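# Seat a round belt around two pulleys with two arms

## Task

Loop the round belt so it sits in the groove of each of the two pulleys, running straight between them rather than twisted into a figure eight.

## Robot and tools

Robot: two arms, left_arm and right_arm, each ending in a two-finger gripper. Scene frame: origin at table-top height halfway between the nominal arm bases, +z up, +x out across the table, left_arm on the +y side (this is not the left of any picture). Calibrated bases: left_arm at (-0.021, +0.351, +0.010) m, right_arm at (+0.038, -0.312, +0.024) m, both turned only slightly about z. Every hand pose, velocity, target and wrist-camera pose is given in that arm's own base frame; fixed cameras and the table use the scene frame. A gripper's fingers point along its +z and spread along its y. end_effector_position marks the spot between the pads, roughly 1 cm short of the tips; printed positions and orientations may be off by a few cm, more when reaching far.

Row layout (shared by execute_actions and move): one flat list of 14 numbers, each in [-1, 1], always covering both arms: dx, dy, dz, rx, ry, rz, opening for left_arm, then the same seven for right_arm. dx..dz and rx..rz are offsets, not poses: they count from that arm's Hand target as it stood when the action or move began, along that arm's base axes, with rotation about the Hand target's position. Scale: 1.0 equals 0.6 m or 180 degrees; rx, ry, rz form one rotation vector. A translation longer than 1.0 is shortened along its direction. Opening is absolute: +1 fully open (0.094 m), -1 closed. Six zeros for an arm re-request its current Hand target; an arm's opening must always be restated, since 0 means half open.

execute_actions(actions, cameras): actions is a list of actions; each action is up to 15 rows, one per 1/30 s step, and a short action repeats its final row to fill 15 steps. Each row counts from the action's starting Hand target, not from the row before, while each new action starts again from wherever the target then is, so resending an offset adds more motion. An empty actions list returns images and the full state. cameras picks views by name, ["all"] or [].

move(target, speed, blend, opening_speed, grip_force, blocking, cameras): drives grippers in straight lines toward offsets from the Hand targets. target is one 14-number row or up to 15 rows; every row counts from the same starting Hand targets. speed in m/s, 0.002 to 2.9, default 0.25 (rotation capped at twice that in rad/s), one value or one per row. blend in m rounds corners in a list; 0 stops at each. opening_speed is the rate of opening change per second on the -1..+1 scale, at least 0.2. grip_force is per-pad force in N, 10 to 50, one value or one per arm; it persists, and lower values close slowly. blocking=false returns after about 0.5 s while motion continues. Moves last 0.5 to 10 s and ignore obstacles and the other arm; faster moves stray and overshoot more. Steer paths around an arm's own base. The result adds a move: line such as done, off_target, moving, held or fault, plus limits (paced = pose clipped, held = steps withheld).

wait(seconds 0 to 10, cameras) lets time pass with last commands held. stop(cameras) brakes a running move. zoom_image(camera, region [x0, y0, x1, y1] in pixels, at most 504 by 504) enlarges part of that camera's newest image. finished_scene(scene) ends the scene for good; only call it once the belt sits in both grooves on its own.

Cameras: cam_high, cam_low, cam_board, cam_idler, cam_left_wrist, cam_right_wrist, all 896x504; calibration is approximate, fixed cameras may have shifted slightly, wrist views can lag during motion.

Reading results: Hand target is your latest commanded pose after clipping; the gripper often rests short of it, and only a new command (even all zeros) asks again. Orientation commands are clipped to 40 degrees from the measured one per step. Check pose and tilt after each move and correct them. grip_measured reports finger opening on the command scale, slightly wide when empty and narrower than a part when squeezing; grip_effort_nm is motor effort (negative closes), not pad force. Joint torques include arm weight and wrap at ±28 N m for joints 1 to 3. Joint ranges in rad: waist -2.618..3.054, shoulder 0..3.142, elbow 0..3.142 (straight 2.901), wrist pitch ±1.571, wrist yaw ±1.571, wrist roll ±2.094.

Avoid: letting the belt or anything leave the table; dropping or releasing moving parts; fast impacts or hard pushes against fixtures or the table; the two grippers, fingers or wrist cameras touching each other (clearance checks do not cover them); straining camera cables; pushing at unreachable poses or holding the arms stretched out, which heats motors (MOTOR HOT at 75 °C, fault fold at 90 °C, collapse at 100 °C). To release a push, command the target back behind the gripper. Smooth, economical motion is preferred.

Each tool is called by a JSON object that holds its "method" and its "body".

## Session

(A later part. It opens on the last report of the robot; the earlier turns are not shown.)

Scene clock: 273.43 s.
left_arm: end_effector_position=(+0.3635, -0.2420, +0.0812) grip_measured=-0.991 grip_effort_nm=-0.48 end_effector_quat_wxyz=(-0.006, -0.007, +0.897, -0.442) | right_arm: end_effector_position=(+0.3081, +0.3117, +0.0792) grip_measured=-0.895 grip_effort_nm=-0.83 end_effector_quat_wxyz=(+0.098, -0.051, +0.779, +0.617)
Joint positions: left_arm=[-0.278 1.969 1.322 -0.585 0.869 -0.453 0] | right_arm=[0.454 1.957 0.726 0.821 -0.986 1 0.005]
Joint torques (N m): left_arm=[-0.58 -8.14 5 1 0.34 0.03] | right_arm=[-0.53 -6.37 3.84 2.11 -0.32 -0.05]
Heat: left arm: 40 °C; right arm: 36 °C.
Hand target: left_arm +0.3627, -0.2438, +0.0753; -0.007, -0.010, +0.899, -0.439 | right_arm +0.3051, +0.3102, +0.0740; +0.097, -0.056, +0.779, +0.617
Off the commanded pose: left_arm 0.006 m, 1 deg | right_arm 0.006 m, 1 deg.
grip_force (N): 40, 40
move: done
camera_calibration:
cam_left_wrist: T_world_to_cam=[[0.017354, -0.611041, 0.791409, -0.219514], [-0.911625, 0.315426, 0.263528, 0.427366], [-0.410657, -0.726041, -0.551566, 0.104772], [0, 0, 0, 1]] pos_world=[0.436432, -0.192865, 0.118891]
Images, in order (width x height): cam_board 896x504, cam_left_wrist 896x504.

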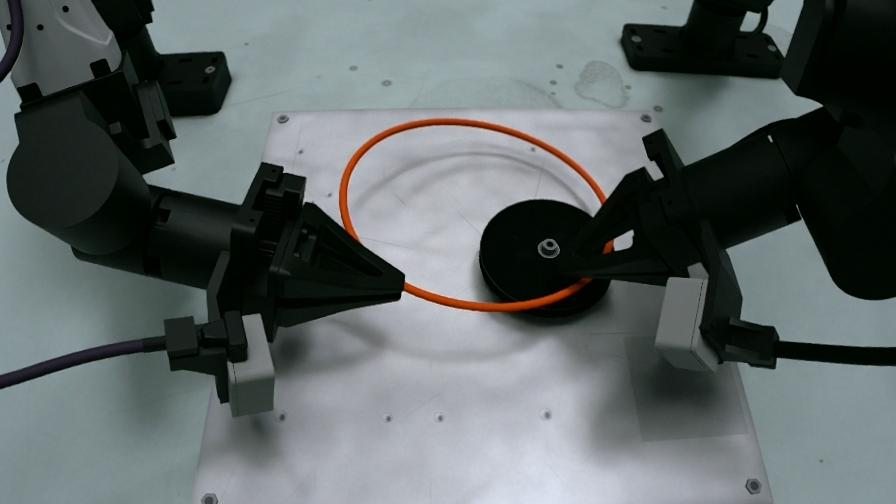

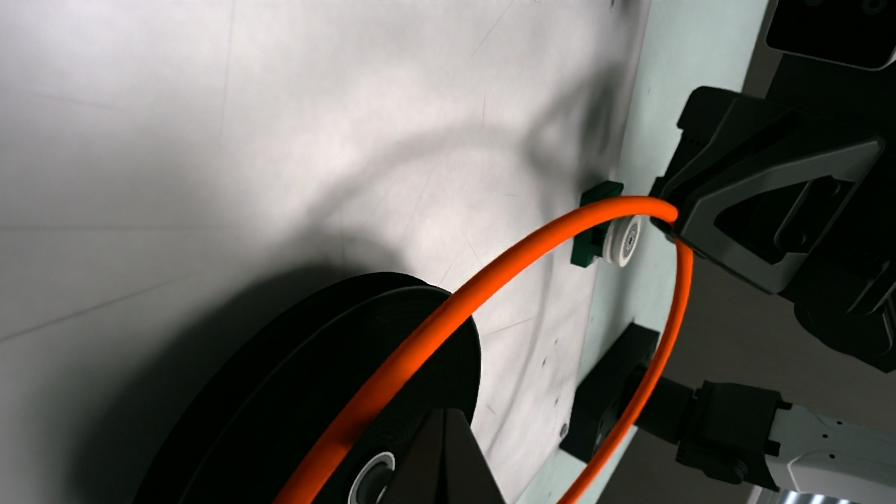

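{"method": "move", "body": {"target": [[0,0.08,0.05,0,0,0,-1,0,0,0,0,0,0,-1],[0,0.08,0.05,0,0,0,-0.2,0,0,0,0,0,0,-1],[0,0.016,-0.016,0,0,0,-0.2,0,0,0,0,0,0,-1]], "speed": 0.15, "cameras": ["cam_left_wrist","cam_board"]}}

Scene clock: 277.30 s.
left_arm: end_effector_position=(+0.3635, -0.2342, +0.0742) grip_measured=-0.202 grip_effort_nm=0.14 end_effector_quat_wxyz=(-0.003, -0.004, +0.896, -0.445) | right_arm: end_effector_position=(+0.3081, +0.3117, +0.0792) grip_measured=-0.895 grip_effort_nm=-0.83 end_effector_quat_wxyz=(+0.098, -0.051, +0.779, +0.617)
Joint positions: left_arm=[-0.257 1.977 1.302 -0.577 0.88 -0.417 0.037] | right_arm=[0.454 1.957 0.726 0.821 -0.986 1 0.005]
Joint torques (N m): left_arm=[-0.24 -7.79 4.75 0.96 0.32 0.04] | right_arm=[-0.46 -6.31 3.77 2.15 -0.27 -0.07]
Heat: left arm: 42 °C; right arm: 36 °C.
Hand target: left_arm +0.3626, -0.2342, +0.0657; -0.007, -0.009, +0.899, -0.439 | right_arm +0.3051, +0.3102, +0.0740; +0.097, -0.056, +0.779, +0.617
Off the commanded pose: left_arm 0.009 m, 1 deg | right_arm 0.006 m, 1 deg.
grip_force (N): 40, 40
move: done; target 2's new opening was sent with left_arm's hand 0.029 m and 5 deg from that target
camera_calibration:
cam_left_wrist: T_world_to_cam=[[0.00910289, -0.607232, 0.794472, -0.20561], [-0.911963, 0.320856, 0.255686, 0.428675], [-0.410172, -0.726856, -0.550852, 0.106111], [0, 0, 0, 1]] pos_world=[0.436331, -0.185269, 0.112197]
Images, in order (width x height): cam_board 896x504, cam_left_wrist 896x504.

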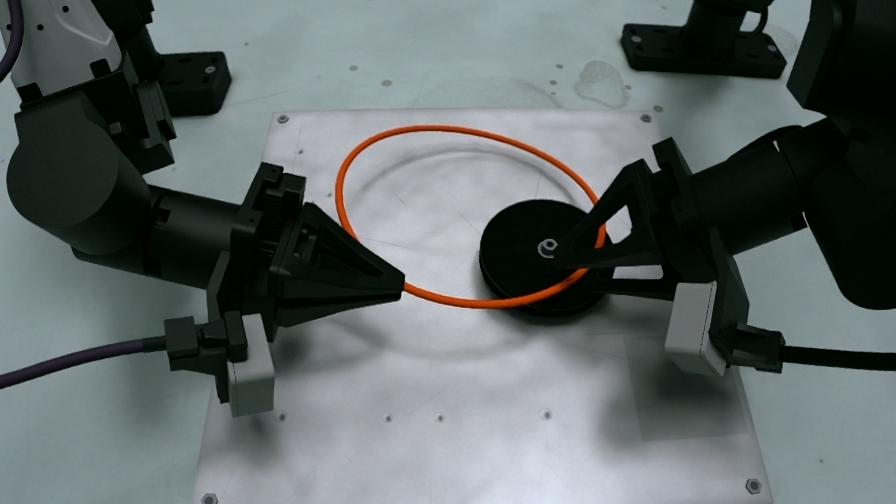

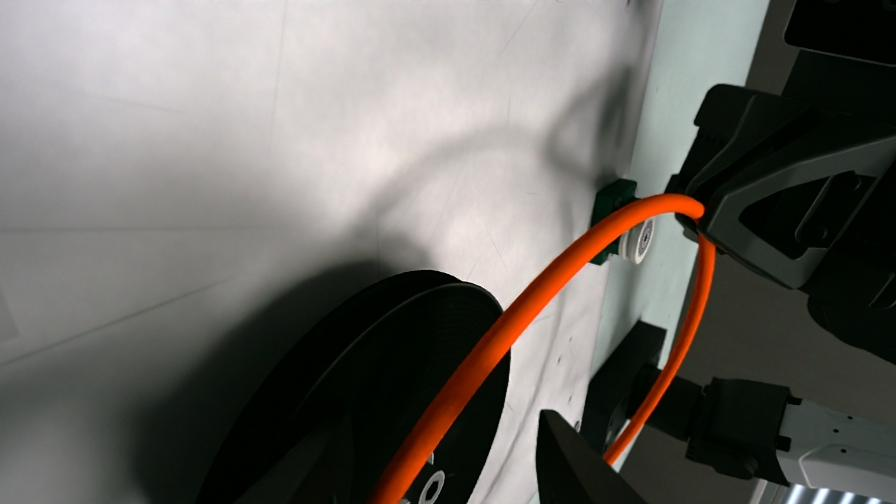

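{"method": "move", "body": {"target": [[0,-0.005,-0.008,0,0,0,-0.6,0,0,0,0,0,0,-1],[0,-0.005,-0.008,0,0,0,-1,0,0,0,0,0,0,-1]], "speed": 0.06, "opening_speed": 0.5, "cameras": ["cam_left_wrist","cam_board"]}}

Scene clock: 280.50 s.
left_arm: end_effector_position=(+0.3637, -0.2362, +0.0674) grip_measured=-0.895 grip_effort_nm=-0.82 end_effector_quat_wxyz=(-0.005, -0.006, +0.896, -0.444) | right_arm: end_effector_position=(+0.3081, +0.3117, +0.0792) grip_measured=-0.895 grip_effort_nm=-0.83 end_effector_quat_wxyz=(+0.098, -0.051, +0.779, +0.617)
Joint positions: left_arm=[-0.262 1.99 1.291 -0.549 0.878 -0.428 0.005] | right_arm=[0.454 1.957 0.726 0.821 -0.986 1 0.005]
Joint torques (N m): left_arm=[-0.47 -8.16 4.92 0.95 0.31 0.02] | right_arm=[-0.46 -6.15 4 2.12 -0.29 -0.11]
Heat: left arm: 42 °C; right arm: 36 °C.
Hand target: left_arm +0.3627, -0.2371, +0.0609; -0.007, -0.009, +0.899, -0.439 | right_arm +0.3051, +0.3102, +0.0740; +0.097, -0.056, +0.779, +0.617
Off the commanded pose: left_arm 0.007 m, 1 deg | right_arm 0.006 m, 1 deg.
grip_force (N): 40, 40
move: done
camera_calibration:
cam_left_wrist: T_world_to_cam=[[0.0141633, -0.607773, 0.793984, -0.203323], [-0.911545, 0.318511, 0.260072, 0.430168], [-0.410957, -0.727436, -0.549501, 0.101066], [0, 0, 0, 1]] pos_world=[0.436531, -0.187068, 0.105097]
Images, in order (width x height): cam_board 896x504, cam_left_wrist 896x504.

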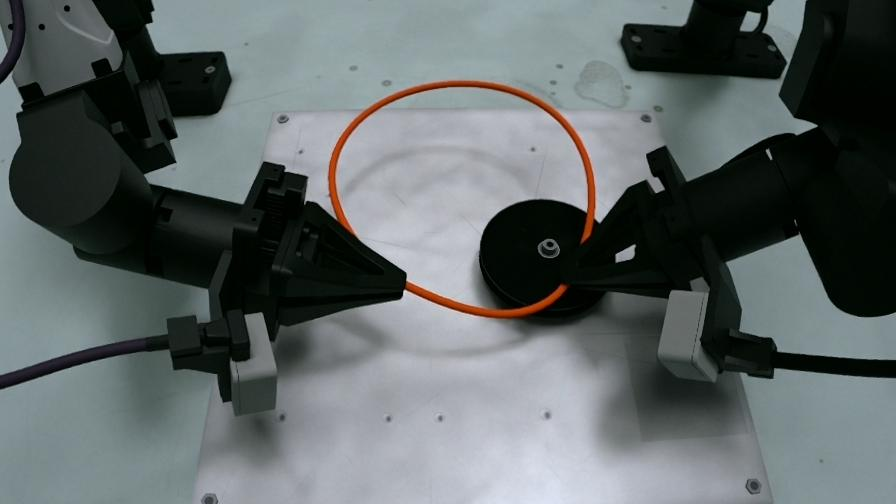

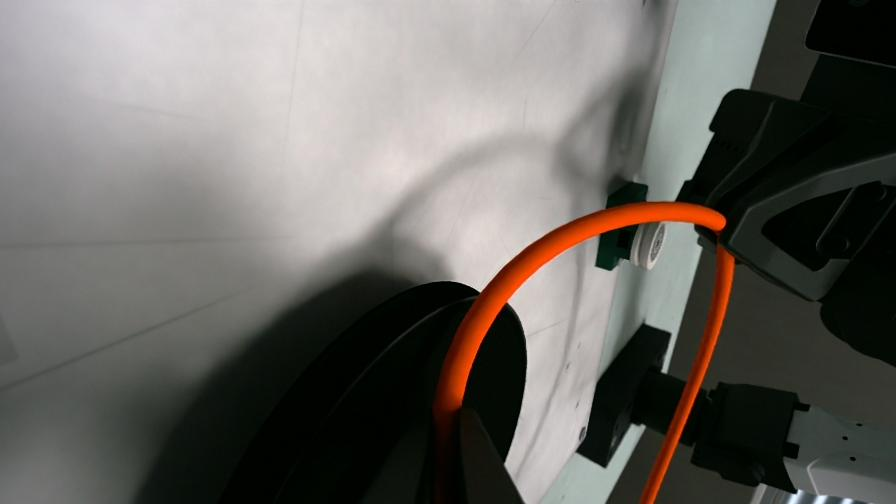

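{"method": "move", "body": {"target": [[0.015,0.075,0.015,0,0,-0.04,-1,-0.02,-0.15,0.01,0,0,0,-1],[0.025,0.11,0.0,0,0,-0.06,-1,-0.02,-0.2,-0.01,0,0,0,-1],[0.025,0.12,-0.035,0,0,-0.06,-1,-0.01,-0.2,-0.08,0,0,0,-1]], "speed": 0.15, "blend": 0.01, "cameras": ["cam_idler","cam_low","cam_board"]}}

{"method": "zoom_image", "body": {"camera": "cam_idler", "region": [500, 130, 860, 290]}}

{"method": "zoom_image", "body": {"camera": "cam_low", "region": [330, 130, 650, 310]}}

Scene clock: 284.27 s.
left_arm: end_effector_position=(+0.3708, -0.1646, +0.0369) grip_measured=-0.991 grip_effort_nm=-0.48 end_effector_quat_wxyz=(-0.058, +0.062, +0.894, -0.440) | right_arm: end_effector_position=(+0.2953, +0.1879, +0.0211) grip_measured=-0.895 grip_effort_nm=-0.83 end_effector_quat_wxyz=(+0.090, -0.042, +0.783, +0.615)
Joint positions: left_arm=[-0.072 2.236 1.561 -1.063 0.91 0.148 0] | right_arm=[0.068 2.018 0.634 0.412 -1.291 0.419 0.005]
Joint torques (N m): left_arm=[-0.17 -9.22 7.95 -0.09 0.38 0.32] | right_arm=[0.21 -6.74 5.2 1.14 -0.61 -0.15]
Heat: left arm: 41 °C; right arm: 36 °C.
Hand target: left_arm +0.3777, -0.1652, +0.0399; -0.048, +0.075, +0.895, -0.436 | right_arm +0.2991, +0.1903, +0.0260; +0.097, -0.056, +0.779, +0.617
Off the commanded pose: left_arm 0.008 m, 2 deg | right_arm 0.007 m, 2 deg.
grip_force (N): 40, 40
move: done
Images, in order (width x height): cam_low 896x504, cam_board 896x504, cam_idler 896x504.

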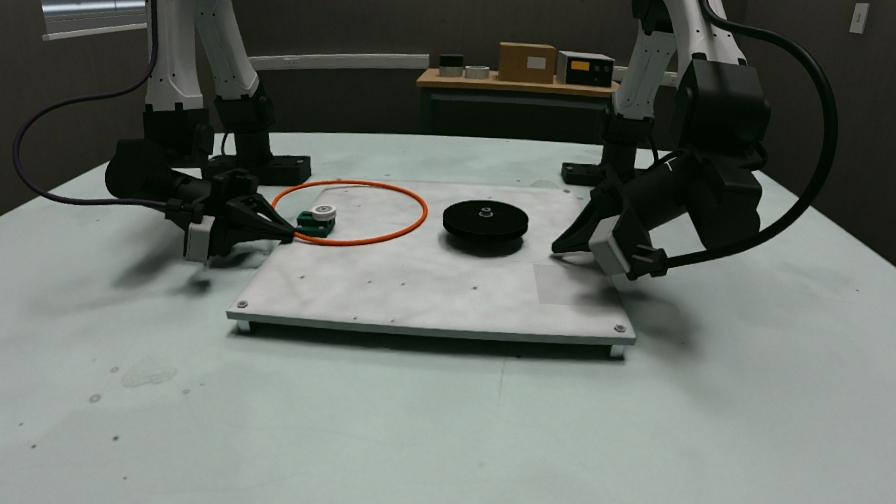

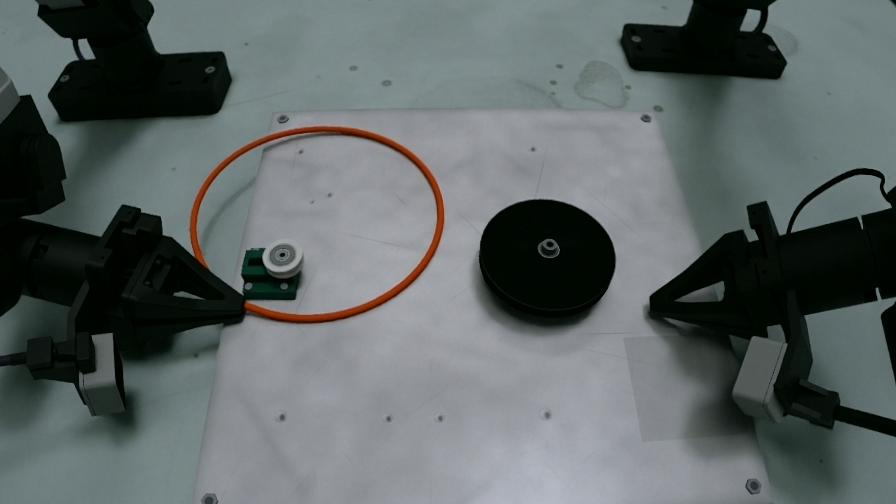

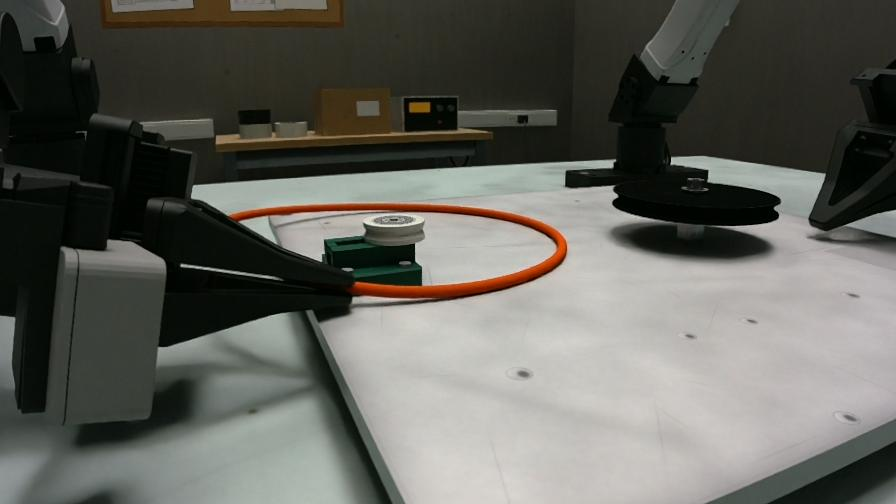

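Scaled by 1.400 from the camera's 896x504 image, which has a finer 1280x720 frame.

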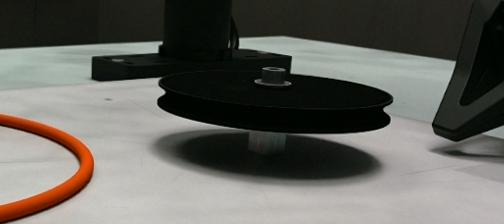

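Scaled by 1.575 from the camera's 896x504 image, which has a finer 1280x720 frame.

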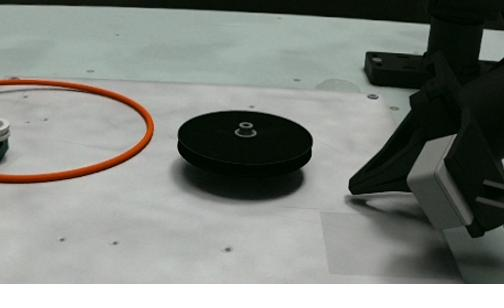

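{"method": "move", "body": {"target": [[0,0.06,0.05,0,0,0,-1,0.01,0.0,0.07,0,0,0,-1],[-0.025,0.056,0.06,0,0,-0.01,-0.2,0.01,0.2,0.08,0,0,0,-1],[-0.025,-0.104,0.04,0,0,0.06,-0.2,0.01,0.2,0.08,0,0,0,-1]], "speed": 0.2, "blend": [0.02,0,0], "cameras": ["cam_left_wrist","cam_board"]}}

Scene clock: 289.70 s.
left_arm: end_effector_position=(+0.3605, -0.2224, +0.0471) grip_measured=-0.202 grip_effort_nm=0.12 end_effector_quat_wxyz=(-0.030, -0.022, +0.901, -0.432) | right_arm: end_effector_position=(+0.3019, +0.3049, +0.0733) grip_measured=-0.895 grip_effort_nm=-0.83 end_effector_quat_wxyz=(+0.090, -0.053, +0.780, +0.617)
Joint positions: left_arm=[-0.232 2.037 1.294 -0.598 0.874 -0.389 0.037] | right_arm=[0.439 1.958 0.7 0.823 -1.012 0.983 0.005]
Joint torques (N m): left_arm=[-0.95 -12.77 4.85 0.89 0.45 0.04] | right_arm=[0.96 -6.16 5.74 2.08 -0.03 0.15]
Heat: left arm: 43 °C; right arm: 36 °C.
Hand target: left_arm +0.3626, -0.2275, +0.0638; -0.007, -0.010, +0.899, -0.439 | right_arm +0.3051, +0.3103, +0.0741; +0.097, -0.056, +0.779, +0.618
Off the commanded pose: left_arm 0.018 m, 3 deg | right_arm 0.006 m, 1 deg.
grip_force (N): 40, 40
move: off_target (left_arm); target 2's new opening was sent with left_arm's hand 0.017 m and 3 deg from that target
camera_calibration:
cam_left_wrist: T_world_to_cam=[[0.0646211, -0.62785, 0.775647, -0.200573], [-0.896734, 0.304489, 0.321178, 0.416864], [-0.437828, -0.716304, -0.543338, 0.110583], [0, 0, 0, 1]] pos_world=[0.435193, -0.173649, 0.08177]
Images, in order (width x height): cam_board 896x504, cam_left_wrist 896x504.

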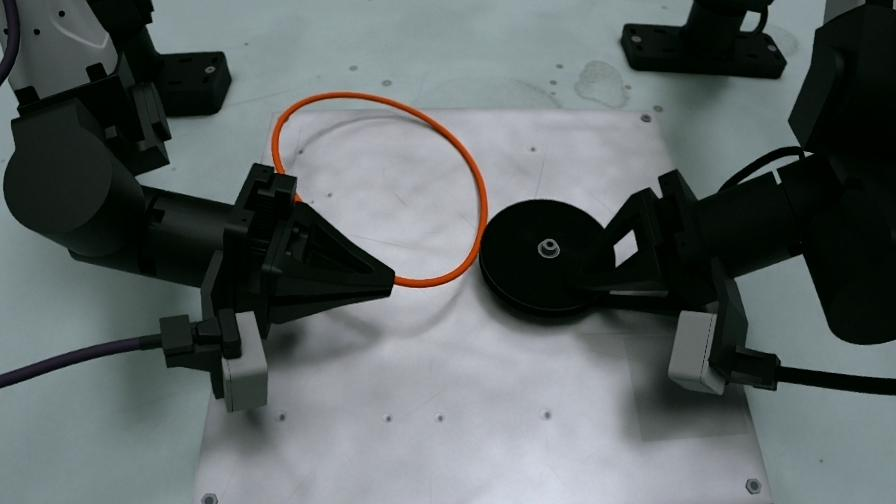

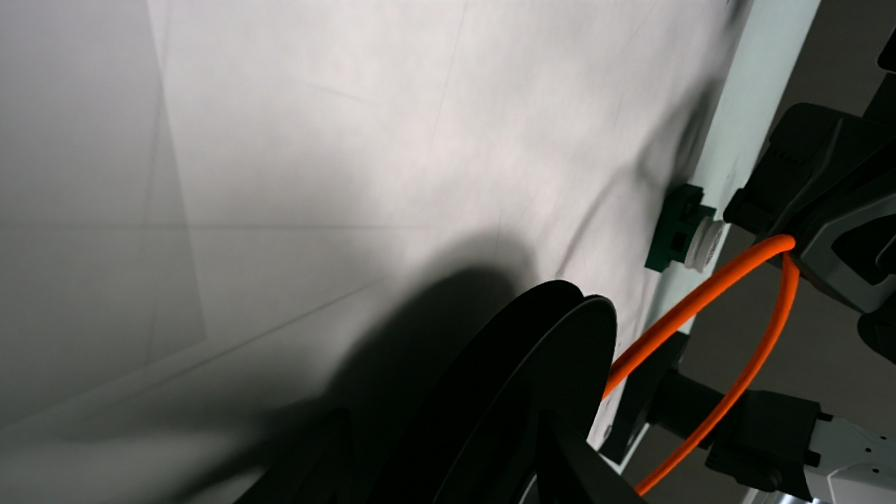

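{"method": "move", "body": {"target": [[0,0.1,0.06,0,0,0,-0.2,0,0,0.02,0,0,0,-1],[0,0.1,0.06,0,0,0,-0.2,0.0,0.02,0.03,0,0,-0.25,-1]], "speed": 0.3, "blend": [0.02,0], "cameras": ["cam_low","cam_board"]}}

Scene clock: 293.00 s.
left_arm: end_effector_position=(+0.3545, -0.1627, +0.0805) grip_measured=-0.202 grip_effort_nm=0.12 end_effector_quat_wxyz=(-0.031, -0.030, +0.903, -0.428) | right_arm: end_effector_position=(+0.3025, +0.3200, +0.0813) grip_measured=-0.895 grip_effort_nm=-0.83 end_effector_quat_wxyz=(+0.316, +0.242, +0.752, +0.526)
Joint positions: left_arm=[-0.077 1.97 1.354 -0.908 0.886 -0.166 0.037] | right_arm=[0.873 1.833 0.486 1.094 0.151 1.38 0.005]
Joint torques (N m): left_arm=[-0.42 -10.39 8.55 0.29 0.68 0.31] | right_arm=[0.58 -7.28 5.33 2.24 0.34 0.08]
Motor temperatures (°C): left_arm=[27 44 34 32 26 25 28] | right_arm=[26 36 30 36 24 27 28]
Heat: left arm: 44 °C; right arm: 36 °C.
Hand target: left_arm +0.3627, -0.1675, +0.0999; -0.007, -0.010, +0.899, -0.439 | right_arm +0.3051, +0.3222, +0.0921; +0.326, +0.246, +0.741, +0.534
Off the commanded pose: left_arm 0.021 m, 4 deg | right_arm 0.011 m, 2 deg.
grip_force (N): 40, 40
move: off_target (left_arm, right_arm)
Images, in order (width x height): cam_low 896x504, cam_board 896x504.

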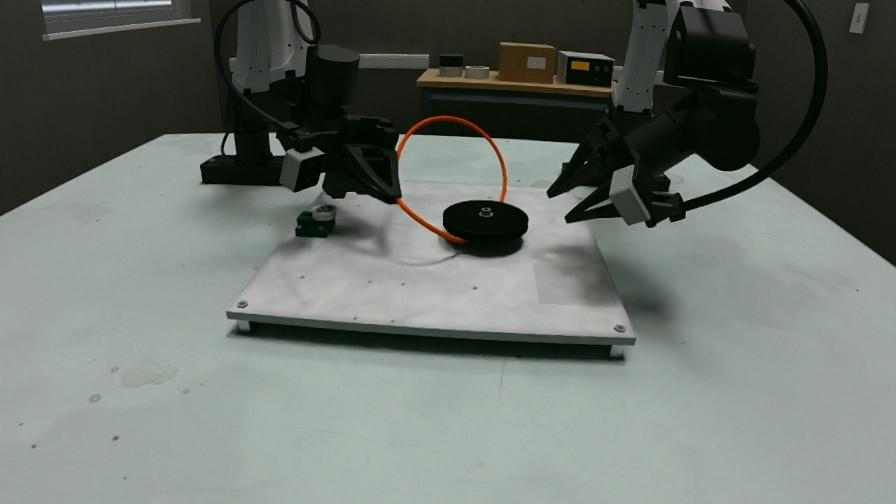

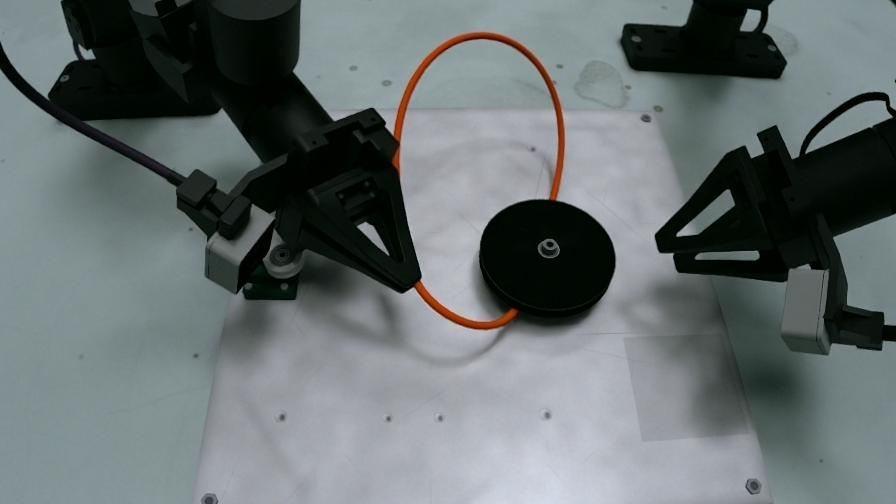

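{"method": "move", "body": {"target": [[0,0.02,0,0,0,0,-0.2,0.0,-0.1,0.0,0,0,0,-1],[0,0.02,0,0,0,0,-0.2,0.0,-0.1,0.13,0,-0.12,0,-1],[0,0.02,0,0,0,0,-0.2,0.0,0.12,0.1,0,-0.12,0,-1]], "speed": 0.3, "blend": [0.02,0.02,0], "cameras": ["cam_low","cam_board","cam_idler"]}}

Scene clock: 295.70 s.
left_arm: end_effector_position=(+0.3530, -0.1550, +0.0836) grip_measured=-0.202 grip_effort_nm=0.12 end_effector_quat_wxyz=(-0.030, -0.023, +0.903, -0.429) | right_arm: end_effector_position=(+0.3009, +0.3921, +0.1371) grip_measured=-0.895 grip_effort_nm=-0.82 end_effector_quat_wxyz=(+0.442, +0.138, +0.691, +0.554)
Joint positions: left_arm=[-0.056 1.97 1.367 -0.953 0.888 -0.114 0.037] | right_arm=[1.031 1.99 0.697 1.299 0.33 1.092 0.005]
Joint torques (N m): left_arm=[0.65 -9.68 8.51 0.23 0.69 0.31] | right_arm=[-0.38 -6.3 6.39 2.83 0.23 -0.08]
Heat: left arm: 45 °C; right arm: 37 °C.
Hand target: left_arm +0.3626, -0.1556, +0.0999; -0.007, -0.009, +0.899, -0.439 | right_arm +0.3051, +0.3943, +0.1521; +0.458, +0.142, +0.667, +0.570
Off the commanded pose: left_arm 0.019 m, 3 deg | right_arm 0.016 m, 4 deg.
grip_force (N): 40, 40
move: off_target (left_arm, right_arm)
Images, in order (width x height): cam_low 896x504, cam_board 896x504, cam_idler 896x504.

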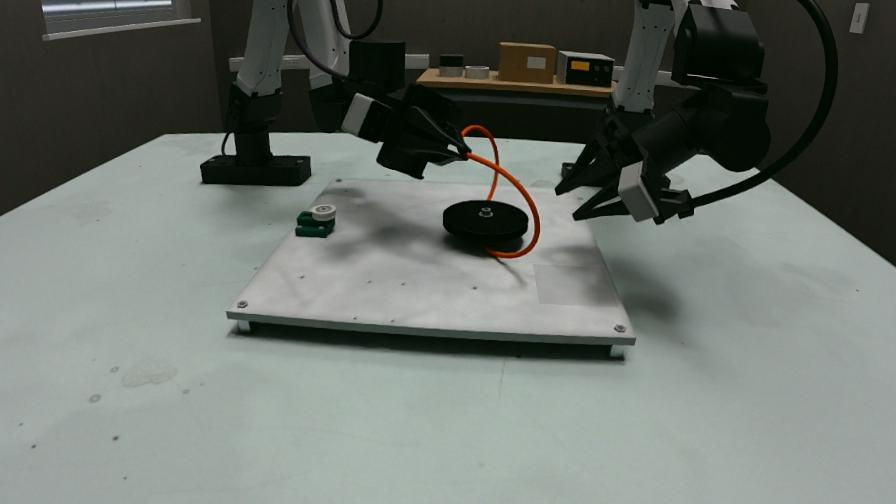

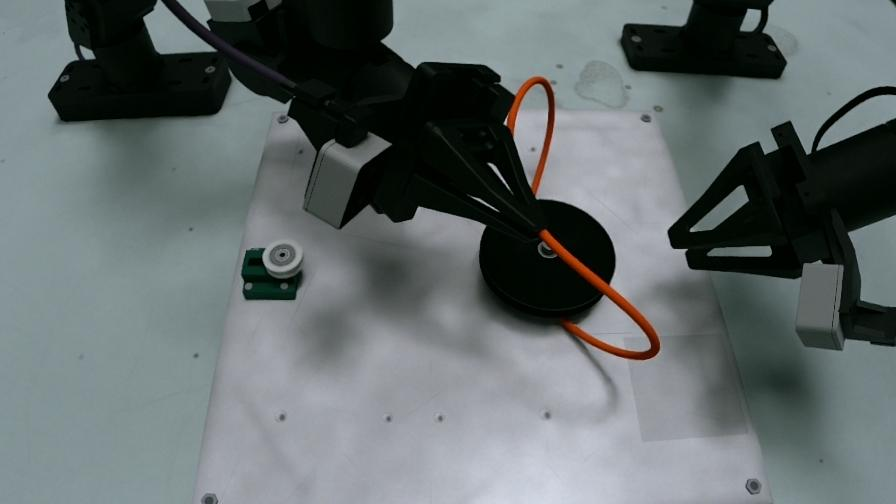

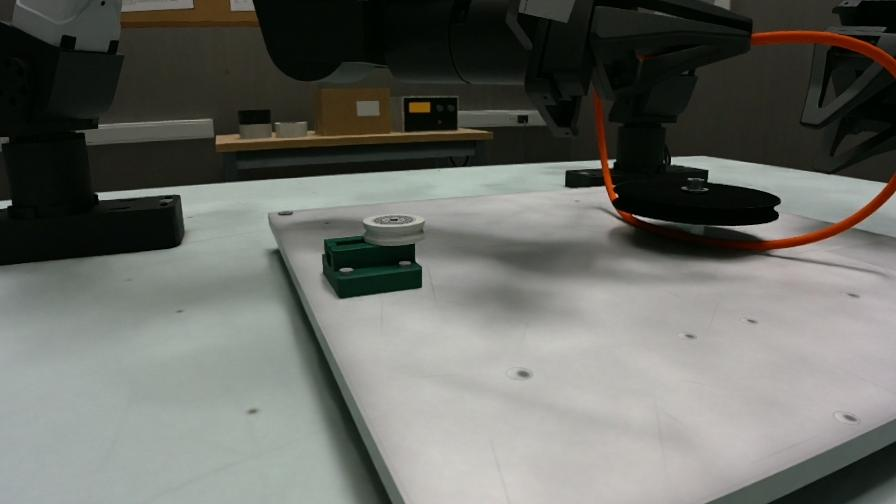

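{"method": "move", "body": {"target": [[0,0.02,0,0,0,0,-0.2,0.0,-0.25,0.0,0,0,0,-1],[0,0.02,0,0,0,0,-0.2,-0.05,-0.3,0.03,0,0.1,0.2,-1],[0,0.02,0,0,0,0,-0.2,-0.0,-0.3,0.2,0,0.1,0.2,-1]], "speed": 0.3, "blend": [0.02,0.02,0], "cameras": ["cam_low","cam_board","cam_idler"]}}

Scene clock: 299.53 s.
left_arm: end_effector_position=(+0.3532, -0.1438, +0.0872) grip_measured=-0.202 grip_effort_nm=0.12 end_effector_quat_wxyz=(-0.026, -0.020, +0.902, -0.429) | right_arm: end_effector_position=(+0.3041, +0.2151, +0.2576) grip_measured=-0.895 grip_effort_nm=-0.83 end_effector_quat_wxyz=(+0.141, +0.031, +0.745, +0.651)
Joint positions: left_arm=[-0.024 1.97 1.382 -1 0.889 -0.061 0.037] | right_arm=[0.181 1.309 0.778 0.27 -1.121 1.164 0.005]
Joint torques (N m): left_arm=[0.81 -8.84 8.49 0.17 0.68 0.31] | right_arm=[-0.81 -4.97 9.32 1.8 -0.25 -0.05]
Heat: left arm: 45 °C; right arm: 37 °C.
Hand target: left_arm +0.3626, -0.1435, +0.0999; -0.007, -0.010, +0.899, -0.439 | right_arm +0.3051, +0.2142, +0.2721; +0.152, +0.016, +0.740, +0.655
Off the commanded pose: left_arm 0.016 m, 3 deg | right_arm 0.014 m, 2 deg.
grip_force (N): 40, 40
move: off_target (left_arm, right_arm)
Images, in order (width x height): cam_low 896x504, cam_board 896x504, cam_idler 896x504.

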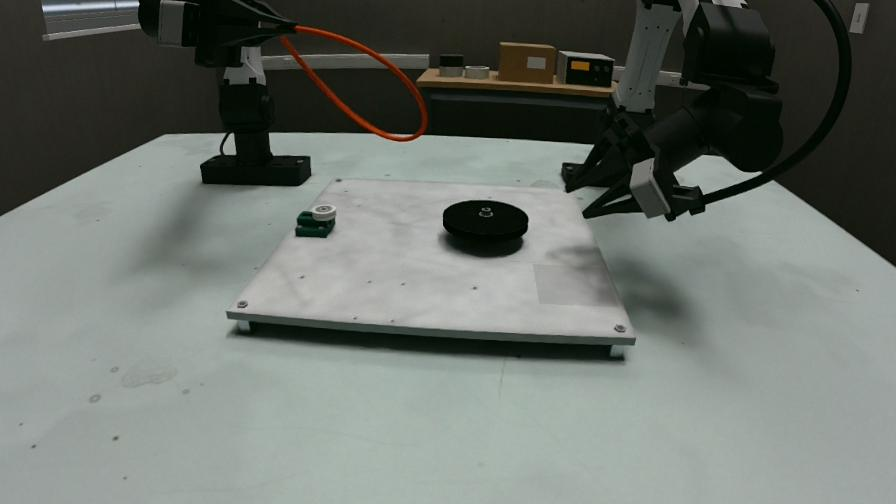

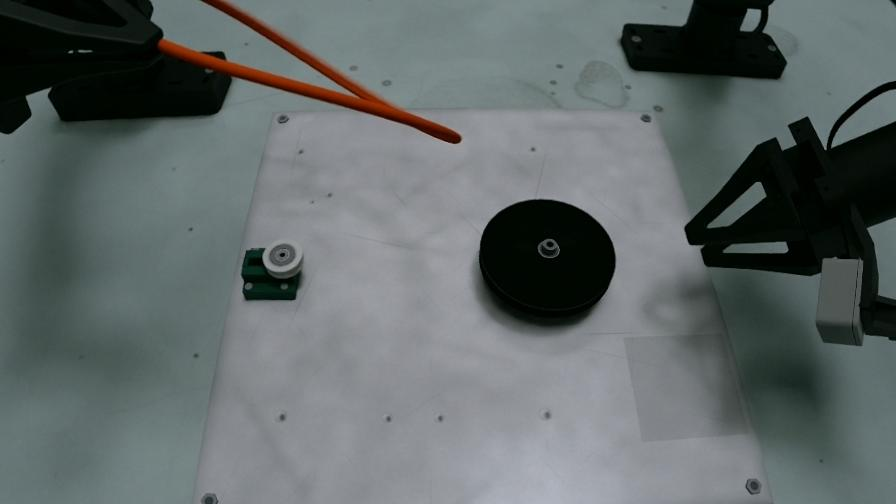

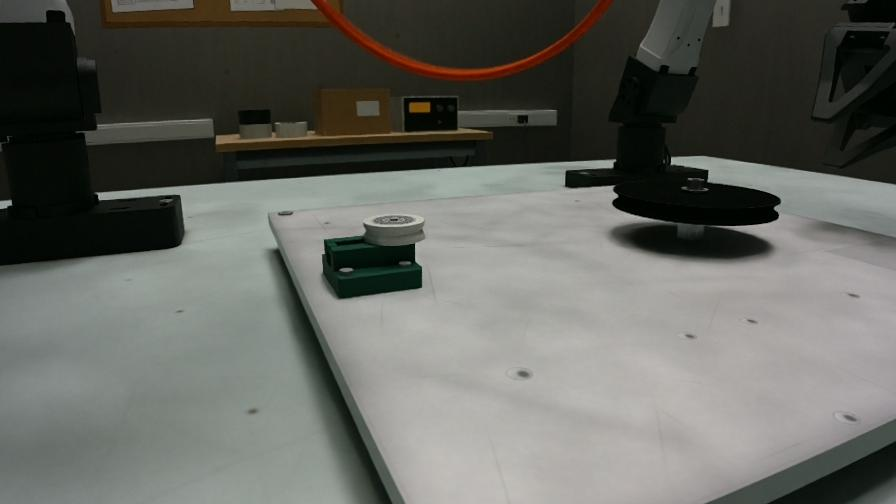

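{"method": "move", "body": {"target": [0,0,0,0,0,0,-0.2,0,0.12,-0.1,0.09,0.1,0,-1], "speed": 0.3, "cameras": ["cam_low","cam_board","cam_idler"]}}

Scene clock: 302.13 s.
left_arm: end_effector_position=(+0.3532, -0.1438, +0.0872) grip_measured=-0.202 grip_effort_nm=0.12 end_effector_quat_wxyz=(-0.026, -0.020, +0.902, -0.429) | right_arm: end_effector_position=(+0.3050, +0.2857, +0.2146) grip_measured=-0.895 grip_effort_nm=-0.83 end_effector_quat_wxyz=(+0.027, +0.135, +0.659, +0.739)
Joint positions: left_arm=[-0.024 1.97 1.382 -1 0.889 -0.061 0.037] | right_arm=[0.418 1.68 0.593 1.24 -0.908 1.857 0.005]
Joint torques (N m): left_arm=[0.81 -8.84 8.5 0.17 0.69 0.31] | right_arm=[0.49 -4.74 4.55 2.23 0.29 0.1]
Heat: left arm: 46 °C; right arm: 38 °C.
Hand target: left_arm +0.3626, -0.1435, +0.0999; -0.007, -0.010, +0.899, -0.439 | right_arm +0.3050, +0.2863, +0.2120; +0.031, +0.139, +0.656, +0.741
Off the commanded pose: left_arm 0.016 m, 3 deg | right_arm 0.003 m, 1 deg.
grip_force (N): 40, 40
move: off_target (left_arm)
Images, in order (width x height): cam_low 896x504, cam_board 896x504, cam_idler 896x504.

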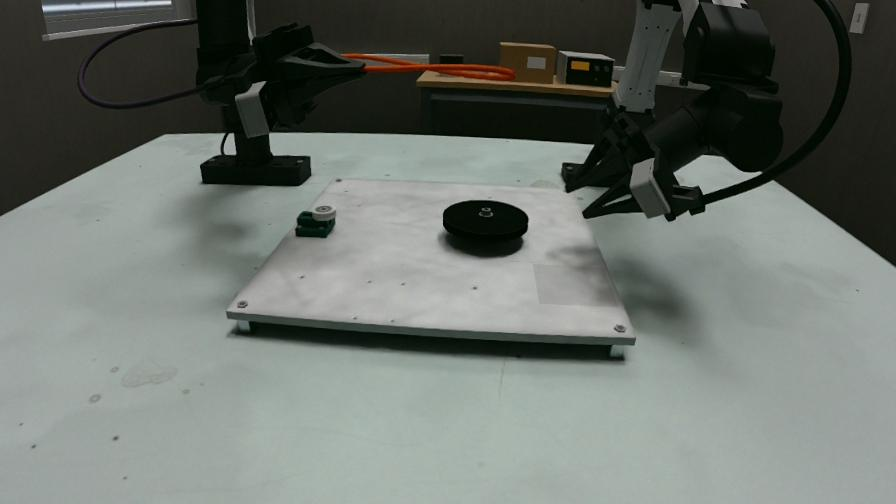

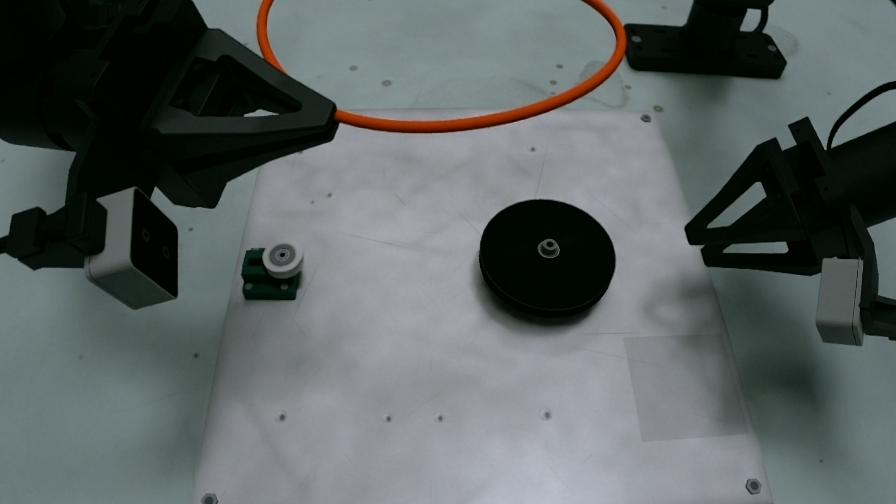

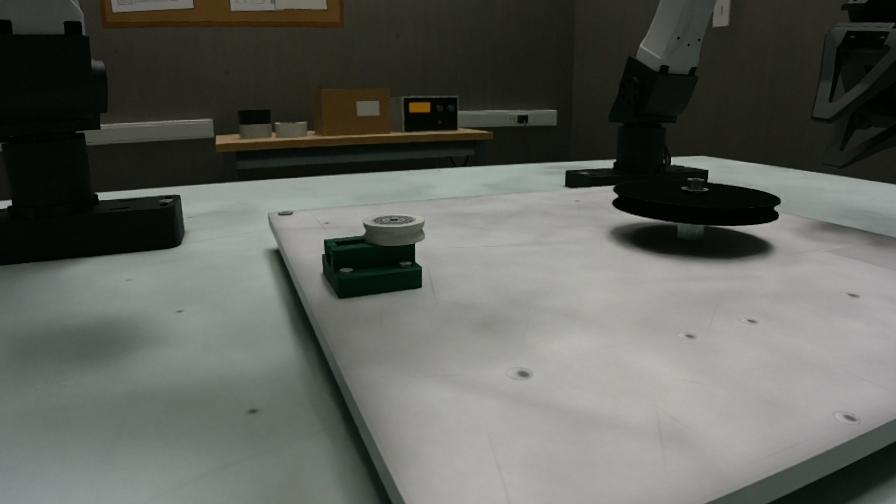

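{"method": "move", "body": {"target": [0,0,0,0,0,0,-0.2,0.02,0.1,-0.23,0,0,0,-1], "speed": 0.2, "cameras": ["cam_low","cam_board","cam_idler","cam_left_wrist"]}}

Scene clock: 304.37 s.
left_arm: end_effector_position=(+0.3532, -0.1438, +0.0872) grip_measured=-0.202 grip_effort_nm=0.12 end_effector_quat_wxyz=(-0.026, -0.020, +0.902, -0.429) | right_arm: end_effector_position=(+0.3129, +0.3437, +0.0676) grip_measured=-0.895 grip_effort_nm=-0.83 end_effector_quat_wxyz=(+0.000, +0.155, +0.701, +0.696)
Joint positions: left_arm=[-0.024 1.97 1.382 -1 0.889 -0.061 0.037] | right_arm=[0.563 2.246 0.703 1.498 -0.79 1.758 0.005]
Joint torques (N m): left_arm=[0.81 -8.84 8.49 0.17 0.68 0.31] | right_arm=[0.36 -5.9 4.4 2.84 0.32 -0.07]
Heat: left arm: 46 °C; right arm: 38 °C.
Hand target: left_arm +0.3626, -0.1434, +0.0999; -0.007, -0.010, +0.899, -0.439 | right_arm +0.3171, +0.3463, +0.0741; +0.031, +0.139, +0.656, +0.741
Off the commanded pose: left_arm 0.016 m, 3 deg | right_arm 0.008 m, 8 deg.
joint sent to its limit (right arm) — joint 4 (wrist pitch), upper limit. The joint targets are off in orientation, not in position.
grip_force (N): 40, 40
move: off_target (left_arm, right_arm)
camera_calibration:
cam_left_wrist: T_world_to_cam=[[0.0572102, -0.632691, 0.772288, -0.179669], [-0.899229, 0.303402, 0.315173, 0.374715], [-0.433721, -0.712495, -0.551577, 0.185294], [0, 0, 0, 1]] pos_world=[0.427599, -0.0953433, 0.122859]
Images, in order (width x height): cam_low 896x504, cam_board 896x504, cam_idler 896x504, cam_left_wrist 896x504.

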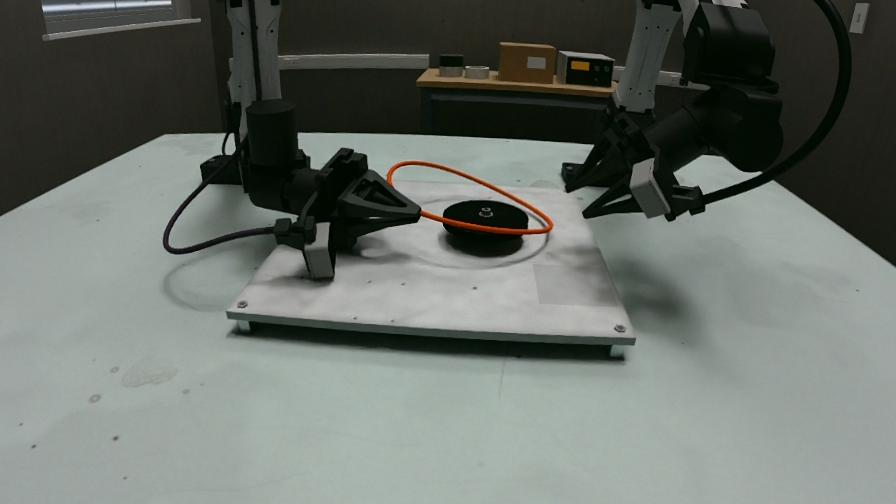

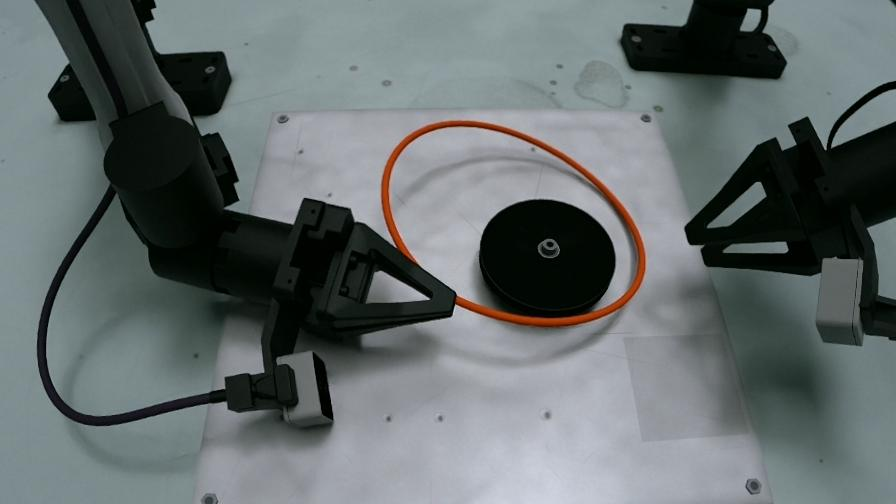

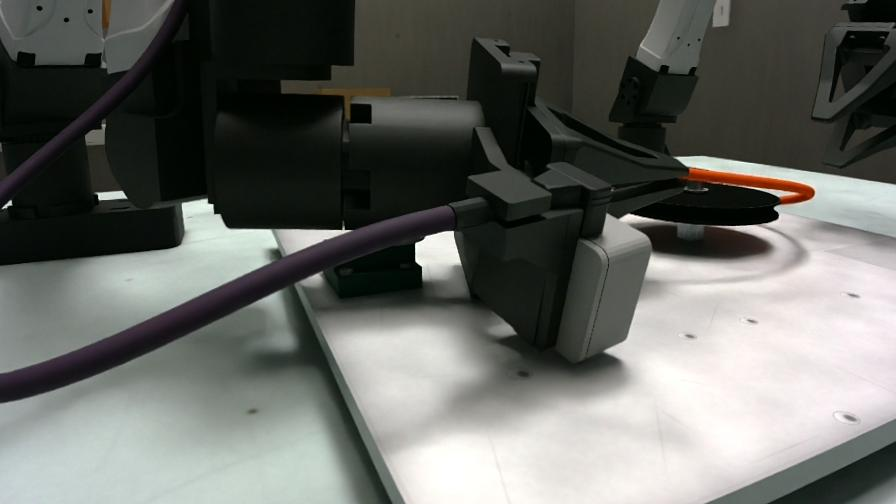

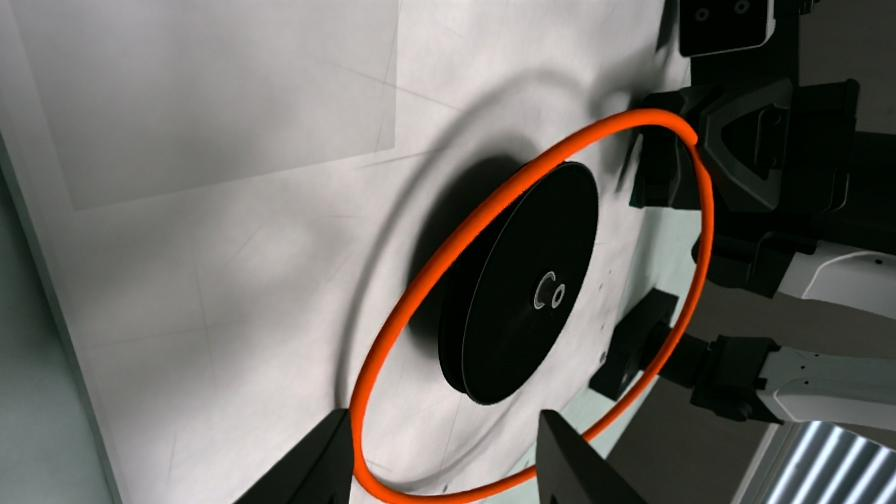

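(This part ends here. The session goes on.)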